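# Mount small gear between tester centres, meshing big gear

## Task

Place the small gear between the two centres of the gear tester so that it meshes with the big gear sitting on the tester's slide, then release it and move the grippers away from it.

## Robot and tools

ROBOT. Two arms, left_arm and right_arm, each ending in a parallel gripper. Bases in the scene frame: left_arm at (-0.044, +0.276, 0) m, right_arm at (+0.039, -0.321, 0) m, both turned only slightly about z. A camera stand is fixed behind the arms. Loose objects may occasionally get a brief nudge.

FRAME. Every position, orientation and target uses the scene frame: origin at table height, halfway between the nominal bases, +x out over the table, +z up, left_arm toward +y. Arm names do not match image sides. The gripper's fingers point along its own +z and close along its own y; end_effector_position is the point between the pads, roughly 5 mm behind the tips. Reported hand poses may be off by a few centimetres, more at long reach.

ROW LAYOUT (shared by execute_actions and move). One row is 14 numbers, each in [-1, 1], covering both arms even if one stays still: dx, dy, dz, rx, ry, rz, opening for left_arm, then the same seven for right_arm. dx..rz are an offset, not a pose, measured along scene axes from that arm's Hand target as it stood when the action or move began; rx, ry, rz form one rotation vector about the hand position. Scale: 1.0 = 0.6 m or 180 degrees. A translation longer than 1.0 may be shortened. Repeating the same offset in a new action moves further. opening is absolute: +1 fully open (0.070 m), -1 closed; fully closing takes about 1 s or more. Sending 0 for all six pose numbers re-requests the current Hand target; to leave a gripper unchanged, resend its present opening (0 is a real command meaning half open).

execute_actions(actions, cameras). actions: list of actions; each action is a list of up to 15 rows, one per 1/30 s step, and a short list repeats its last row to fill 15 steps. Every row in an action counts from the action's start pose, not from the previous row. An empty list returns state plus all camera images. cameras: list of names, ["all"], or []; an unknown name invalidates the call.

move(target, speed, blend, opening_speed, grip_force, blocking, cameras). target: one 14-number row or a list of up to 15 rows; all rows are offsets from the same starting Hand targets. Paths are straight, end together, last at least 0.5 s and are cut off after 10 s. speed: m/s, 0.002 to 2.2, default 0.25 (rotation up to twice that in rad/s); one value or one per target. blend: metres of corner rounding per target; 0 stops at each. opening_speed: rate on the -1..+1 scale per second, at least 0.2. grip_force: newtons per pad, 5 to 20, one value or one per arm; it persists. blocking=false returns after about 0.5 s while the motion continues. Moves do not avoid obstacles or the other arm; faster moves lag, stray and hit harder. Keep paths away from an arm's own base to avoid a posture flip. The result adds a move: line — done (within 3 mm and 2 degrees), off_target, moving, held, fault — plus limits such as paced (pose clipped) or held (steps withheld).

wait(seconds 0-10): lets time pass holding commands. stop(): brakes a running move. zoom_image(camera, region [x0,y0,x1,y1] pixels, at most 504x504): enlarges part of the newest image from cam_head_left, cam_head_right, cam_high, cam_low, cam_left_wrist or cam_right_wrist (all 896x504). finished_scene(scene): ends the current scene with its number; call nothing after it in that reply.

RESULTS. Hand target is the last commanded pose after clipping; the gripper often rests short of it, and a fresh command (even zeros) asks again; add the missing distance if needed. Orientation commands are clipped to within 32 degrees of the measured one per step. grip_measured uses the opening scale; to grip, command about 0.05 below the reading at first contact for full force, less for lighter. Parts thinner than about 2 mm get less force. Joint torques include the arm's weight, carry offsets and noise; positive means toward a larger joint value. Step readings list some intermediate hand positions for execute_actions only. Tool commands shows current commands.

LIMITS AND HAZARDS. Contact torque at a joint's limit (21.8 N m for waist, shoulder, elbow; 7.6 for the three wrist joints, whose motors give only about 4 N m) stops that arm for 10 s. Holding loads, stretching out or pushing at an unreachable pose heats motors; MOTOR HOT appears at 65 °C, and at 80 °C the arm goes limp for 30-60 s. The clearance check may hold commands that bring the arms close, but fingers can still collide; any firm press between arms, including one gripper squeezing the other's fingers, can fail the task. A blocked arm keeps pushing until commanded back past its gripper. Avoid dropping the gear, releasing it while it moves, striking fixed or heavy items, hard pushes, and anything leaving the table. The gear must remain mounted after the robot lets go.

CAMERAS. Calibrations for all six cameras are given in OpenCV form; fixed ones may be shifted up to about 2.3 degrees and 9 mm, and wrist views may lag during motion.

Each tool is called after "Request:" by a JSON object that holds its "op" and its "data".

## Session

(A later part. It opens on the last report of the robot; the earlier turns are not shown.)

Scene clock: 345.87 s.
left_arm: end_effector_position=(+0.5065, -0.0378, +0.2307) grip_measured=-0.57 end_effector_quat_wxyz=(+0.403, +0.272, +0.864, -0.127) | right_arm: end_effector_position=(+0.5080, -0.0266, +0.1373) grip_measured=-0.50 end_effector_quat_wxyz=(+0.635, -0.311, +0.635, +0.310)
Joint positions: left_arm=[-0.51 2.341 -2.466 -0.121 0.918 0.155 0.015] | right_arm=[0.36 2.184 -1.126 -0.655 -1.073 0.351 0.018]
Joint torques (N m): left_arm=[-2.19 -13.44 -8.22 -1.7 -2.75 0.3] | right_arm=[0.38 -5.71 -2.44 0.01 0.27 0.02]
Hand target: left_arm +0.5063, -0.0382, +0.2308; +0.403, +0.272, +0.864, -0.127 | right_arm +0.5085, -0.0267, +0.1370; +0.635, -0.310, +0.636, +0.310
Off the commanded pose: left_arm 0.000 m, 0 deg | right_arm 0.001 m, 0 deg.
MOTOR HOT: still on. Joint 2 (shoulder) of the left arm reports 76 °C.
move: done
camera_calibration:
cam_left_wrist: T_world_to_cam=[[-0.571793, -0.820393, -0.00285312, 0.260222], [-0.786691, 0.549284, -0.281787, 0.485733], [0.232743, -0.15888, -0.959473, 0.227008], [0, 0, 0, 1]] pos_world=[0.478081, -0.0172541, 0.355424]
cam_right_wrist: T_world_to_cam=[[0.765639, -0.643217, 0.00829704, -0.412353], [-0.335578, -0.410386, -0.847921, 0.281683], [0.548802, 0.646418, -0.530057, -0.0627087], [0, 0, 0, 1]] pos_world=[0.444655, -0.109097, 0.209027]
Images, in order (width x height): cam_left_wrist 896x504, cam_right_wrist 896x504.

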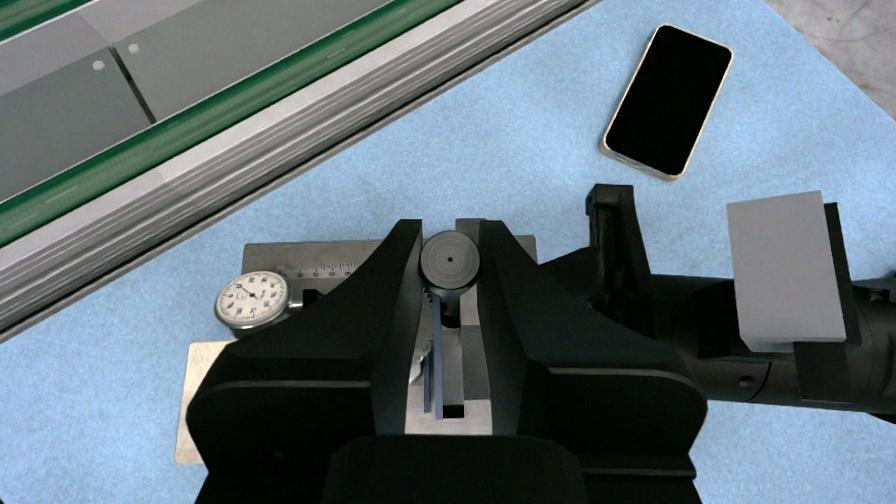

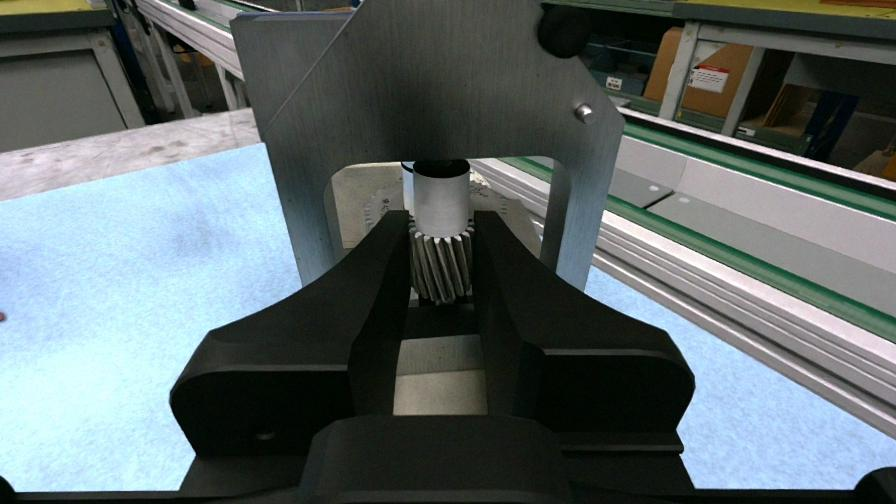

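Request:
{"op": "move", "data": {"target": [[0,0,-0.0075,0,0,0,-0.65,0.0014,0.0004,0,-0.0039,0.0145,0,-0.6],[0,0,-0.0175,0,0,0,-0.65,0.0014,0.0004,0,-0.0039,0.0145,0,-0.6]], "speed": [0.03,0.02], "cameras": ["cam_left_wrist","cam_right_wrist"]}}

Request:
{"op": "zoom_image", "data": {"camera": "cam_left_wrist", "region": [415, 270, 485, 350]}}

Scene clock: 365.60 s.
left_arm: end_effector_position=(+0.5067, -0.0378, +0.2229) grip_measured=-0.57 end_effector_quat_wxyz=(+0.406, +0.272, +0.863, -0.128) | right_arm: end_effector_position=(+0.5091, -0.0262, +0.1368) grip_measured=-0.50 end_effector_quat_wxyz=(+0.619, -0.308, +0.652, +0.313)
Joint positions: left_arm=[-0.51 2.313 -2.377 -0.127 0.85 0.164 0.015] | right_arm=[0.36 2.165 -1.135 -0.681 -1.015 0.407 0.018]
Joint torques (N m): left_arm=[-2.22 -9.24 -5.6 -1.74 -1.23 0.26] | right_arm=[-1.32 -10.14 -4.61 0.77 -1.03 0.26]
Hand target: left_arm +0.5063, -0.0382, +0.2203; +0.403, +0.272, +0.864, -0.127 | right_arm +0.5094, -0.0264, +0.1370; +0.619, -0.307, +0.652, +0.313
Off the commanded pose: left_arm 0.003 m, 0 deg | right_arm 0.000 m, 0 deg.
MOTOR HOT: still on. Joint 2 (shoulder) of the left arm reports 76 °C.
move: done
camera_calibration:
cam_left_wrist: T_world_to_cam=[[-0.571242, -0.820776, -0.00314161, 0.260069], [-0.785479, 0.547778, -0.28803, 0.484368], [0.238129, -0.162067, -0.957616, 0.216137], [0, 0, 0, 1]] pos_world=[0.477554, -0.0168395, 0.347306]
cam_right_wrist: T_world_to_cam=[[0.765346, -0.643366, -0.0180734, -0.409197], [-0.374138, -0.421873, -0.825859, 0.298167], [0.523705, 0.63883, -0.563586, -0.0466689], [0, 0, 0, 1]] pos_world=[0.449174, -0.107661, 0.212546]
Images, in order (width x height): cam_left_wrist 896x504, cam_right_wrist 896x504.

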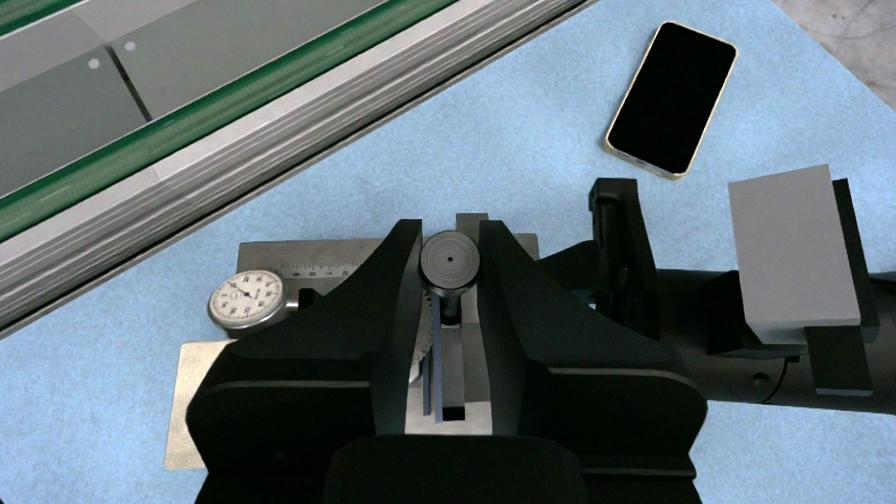

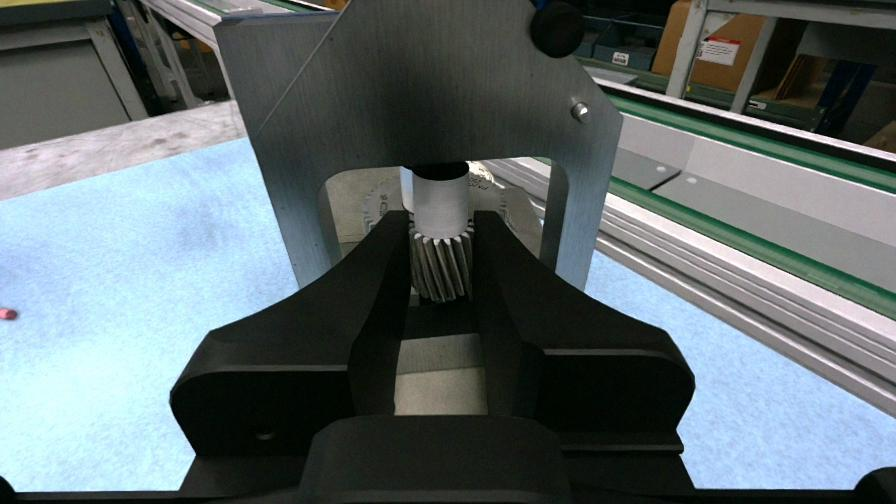

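Scaled by 6.300 from the camera's 896x504 image, which has a finer 1280x720 frame.

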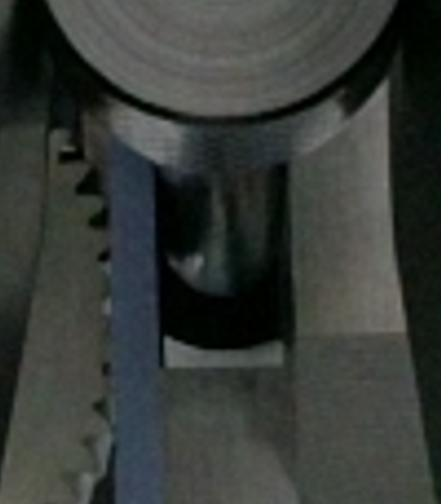

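Request:
{"op": "move", "data": {"target": [0,0,0,0,0,0,-0.65,-0.0006,0.0004,0,-0.0046,-0.0059,0,-0.6], "speed": 0.02, "cameras": ["cam_left_wrist"]}}

Request:
{"op": "zoom_image", "data": {"camera": "cam_left_wrist", "region": [415, 270, 485, 350]}}

Scene clock: 374.70 s.
left_arm: end_effector_position=(+0.5066, -0.0378, +0.2205) grip_measured=-0.57 end_effector_quat_wxyz=(+0.404, +0.272, +0.864, -0.127) | right_arm: end_effector_position=(+0.5094, -0.0265, +0.1369) grip_measured=-0.49 end_effector_quat_wxyz=(+0.623, -0.314, +0.649, +0.305)
Joint positions: left_arm=[-0.51 2.316 -2.376 -0.127 0.852 0.164 0.015] | right_arm=[0.361 2.165 -1.134 -0.676 -1.015 0.382 0.018]
Joint torques (N m): left_arm=[-2.64 -5.61 -0.62 -1.22 1.18 0.05] | right_arm=[-3.88 -16.79 -5.47 1.24 -2.22 0.15]
Hand target: left_arm +0.5063, -0.0382, +0.2203; +0.403, +0.272, +0.864, -0.127 | right_arm +0.5090, -0.0262, +0.1370; +0.623, -0.314, +0.648, +0.306
Off the commanded pose: left_arm 0.001 m, 0 deg | right_arm 0.001 m, 0 deg.
MOTOR HOT: still on. Joint 2 (shoulder) of the left arm reports 70 °C.
move: done
camera_calibration:
cam_left_wrist: T_world_to_cam=[[-0.571436, -0.820643, -0.00257976, 0.260006], [-0.786687, 0.548682, -0.282969, 0.483165], [0.233632, -0.159669, -0.959126, 0.216582], [0, 0, 0, 1]] pos_world=[0.478076, -0.0171508, 0.345121]
Images, in order (width x height): cam_left_wrist 896x504.

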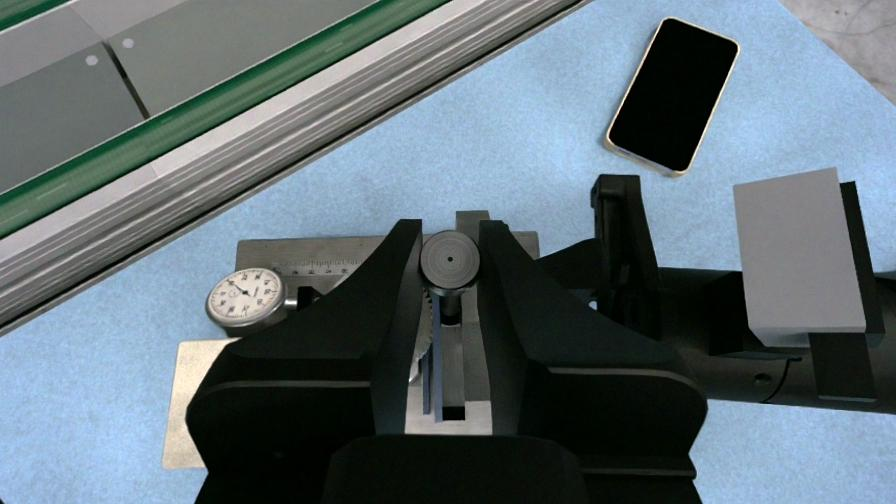

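Scaled by 6.300 from the camera's 896x504 image, which has a finer 1280x720 frame.

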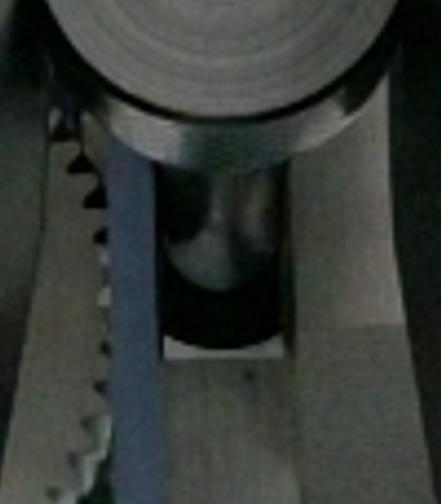

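Request:
{"op": "move", "data": {"target": [[0,0,0.0012,0,0,0,-0.65,0,0,0,0,0,0,-0.6],[0,0,0.0012,0,0,0,0.0,0,0,0,0,0,0,-0.6],[0,0,0.0012,0,0,0,0.0,0,0,0,0,0,0,-0.2]], "speed": 0.03, "opening_speed": 0.7, "cameras": ["cam_left_wrist","cam_right_wrist"]}}

Request:
{"op": "zoom_image", "data": {"camera": "cam_right_wrist", "region": [340, 130, 550, 340]}}

Request:
{"op": "zoom_image", "data": {"camera": "cam_left_wrist", "region": [350, 200, 550, 420]}}

Scene clock: 387.47 s.
left_arm: end_effector_position=(+0.5060, -0.0385, +0.2204) grip_measured=+0.00 end_effector_quat_wxyz=(+0.402, +0.273, +0.865, -0.128) | right_arm: end_effector_position=(+0.5093, -0.0264, +0.1382) grip_measured=-0.20 end_effector_quat_wxyz=(+0.624, -0.314, +0.647, +0.305)
Joint positions: left_arm=[-0.512 2.318 -2.381 -0.128 0.858 0.164 0.035] | right_arm=[0.361 2.163 -1.134 -0.676 -1.016 0.382 0.028]
Joint torques (N m): left_arm=[0.95 -10.24 -6.03 -0.09 -1.2 0.18] | right_arm=[-0.59 -9.35 -3.54 0.15 -0.89 0.17]
Hand target: left_arm +0.5063, -0.0382, +0.2211; +0.403, +0.272, +0.864, -0.127 | right_arm +0.5090, -0.0262, +0.1370; +0.623, -0.314, +0.648, +0.306
Off the commanded pose: left_arm 0.001 m, 0 deg | right_arm 0.001 m, 0 deg.
MOTOR HOT: still on. Joint 2 (shoulder) of the left arm reports 65 °C.
move: done
camera_calibration:
cam_left_wrist: T_world_to_cam=[[-0.572467, -0.819927, -0.00150492, 0.25946], [-0.786736, 0.549808, -0.280638, 0.482643], [0.23093, -0.159472, -0.959813, 0.218052], [0, 0, 0, 1]] pos_world=[0.47789, -0.0178502, 0.345127]
cam_right_wrist: T_world_to_cam=[[0.764201, -0.644957, 0.00519397, -0.412152], [-0.357831, -0.430662, -0.828545, 0.29121], [0.536613, 0.631317, -0.559898, -0.0531901], [0, 0, 0, 1]] pos_world=[0.447714, -0.106828, 0.21364]
Images, in order (width x height): cam_left_wrist 896x504, cam_right_wrist 896x504.

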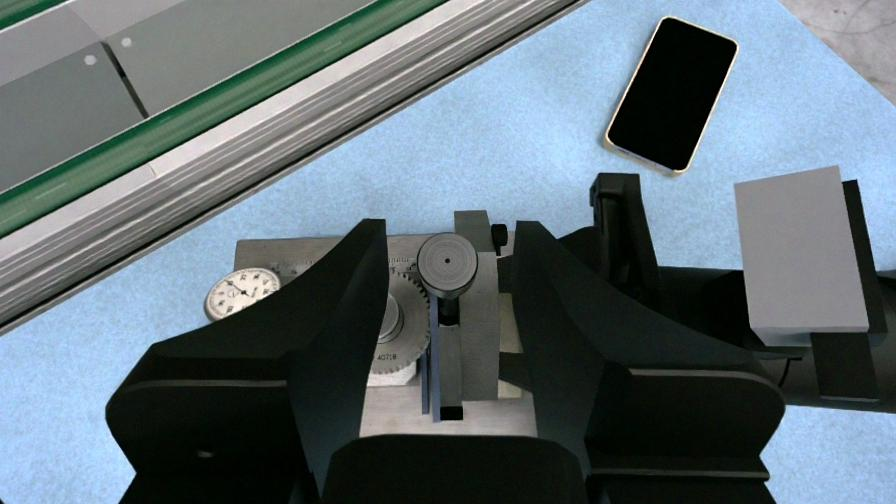

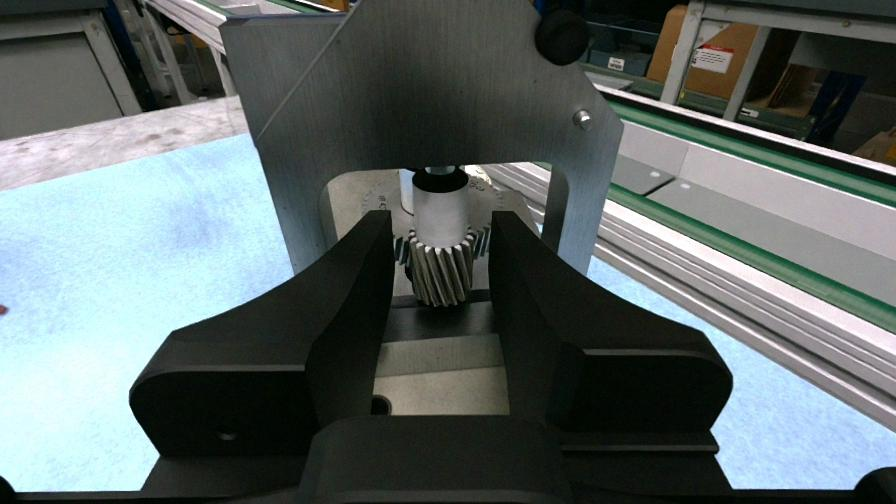

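Scaled by 2.400 from the camera's 896x504 image, which has a finer 1280x720 frame.

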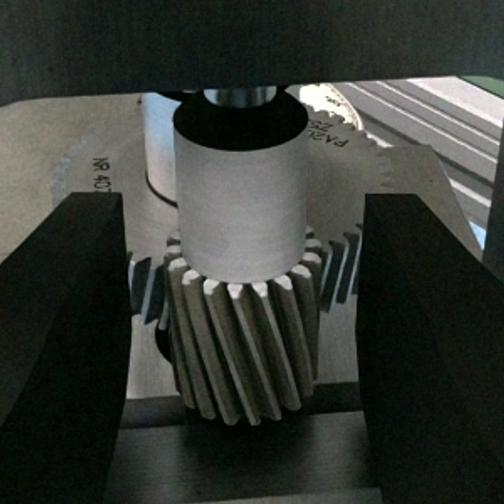

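Scaled by 2.291 from the camera's 896x504 image, which has a finer 1280x720 frame.

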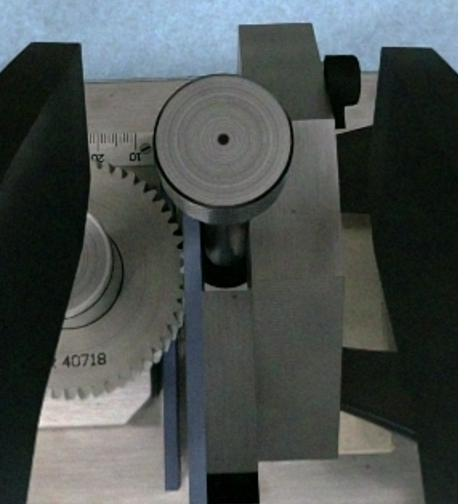

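Request:
{"op": "move", "data": {"target": [[-0.0523,0.0366,0.0536,0,0,0,0.0,-0.0205,-0.0263,0.0025,0,0,0,-0.2],[-0.1046,0.0732,0.1072,0,0,0,0.0,-0.1026,-0.1313,0.01,0,0,0,-0.2]], "speed": [0.06,0.15], "blend": [0.01,0], "cameras": ["cam_left_wrist","cam_right_wrist"]}}

Request:
{"op": "zoom_image", "data": {"camera": "cam_right_wrist", "region": [330, 60, 560, 280]}}

Scene clock: 395.40 s.
left_arm: end_effector_position=(+0.4432, +0.0056, +0.2856) grip_measured=+0.00 end_effector_quat_wxyz=(+0.403, +0.273, +0.864, -0.127) | right_arm: end_effector_position=(+0.4474, -0.1053, +0.1435) grip_measured=-0.20 end_effector_quat_wxyz=(+0.623, -0.314, +0.648, +0.306)
Joint positions: left_arm=[-0.487 1.964 -2.027 -0.151 0.859 0.196 0.035] | right_arm=[0.166 1.973 -0.767 -0.822 -1.213 0.33 0.028]
Joint torques (N m): left_arm=[0.73 -7.27 -5.34 -0.42 -1.21 0.24] | right_arm=[0.66 -7.42 -3.79 0.28 -0.9 -0.01]
Hand target: left_arm +0.4435, +0.0058, +0.2854; +0.403, +0.272, +0.864, -0.127 | right_arm +0.4474, -0.1050, +0.1430; +0.623, -0.314, +0.648, +0.306
Off the commanded pose: left_arm 0.000 m, 0 deg | right_arm 0.001 m, 0 deg.
MOTOR HOT: still on. Joint 2 (shoulder) of the left arm reports 65 °C.
move: done
camera_calibration:
cam_left_wrist: T_world_to_cam=[[-0.572527, -0.819881, -0.00285635, 0.260166], [-0.78616, 0.549962, -0.281946, 0.427338], [0.232733, -0.159176, -0.959426, 0.301319], [0, 0, 0, 1]] pos_world=[0.414781, 0.0262484, 0.410323]
cam_right_wrist: T_world_to_cam=[[0.764451, -0.644667, 0.00425262, -0.41568], [-0.359144, -0.431336, -0.827626, 0.239778], [0.535378, 0.631153, -0.561264, 0.0335512], [0, 0, 0, 1]] pos_world=[0.385919, -0.185726, 0.219045]
Images, in order (width x height): cam_left_wrist 896x504, cam_right_wrist 896x504.

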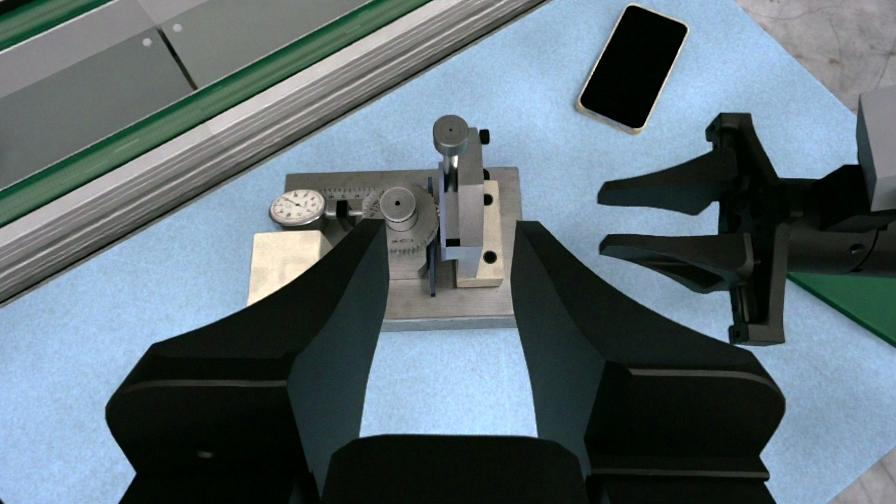

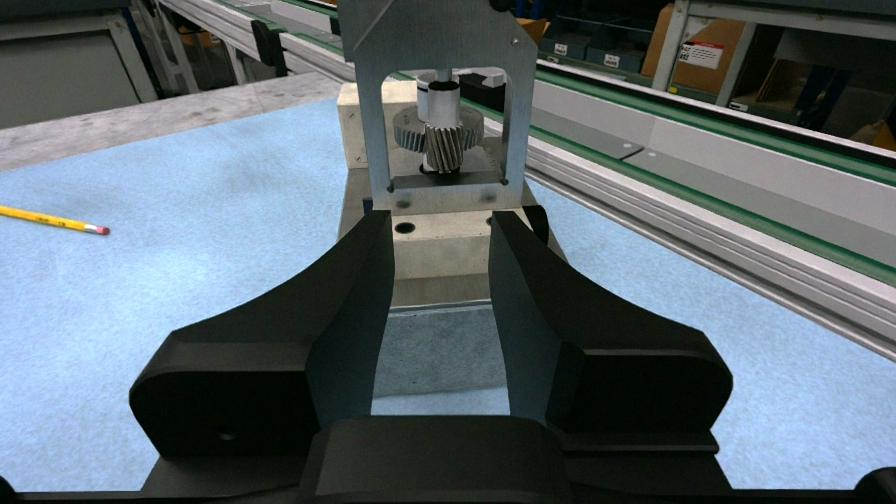

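Scaled by 2.191 from the camera's 896x504 image, which has a finer 1280x720 frame.

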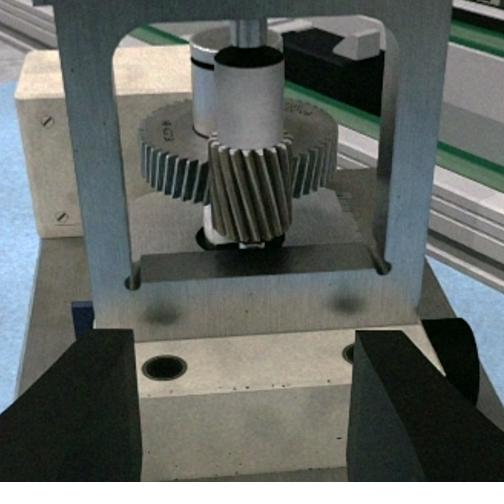

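Request:
{"op": "finished_scene", "data": {"scene": 2}}

The scene is finished: the task was done.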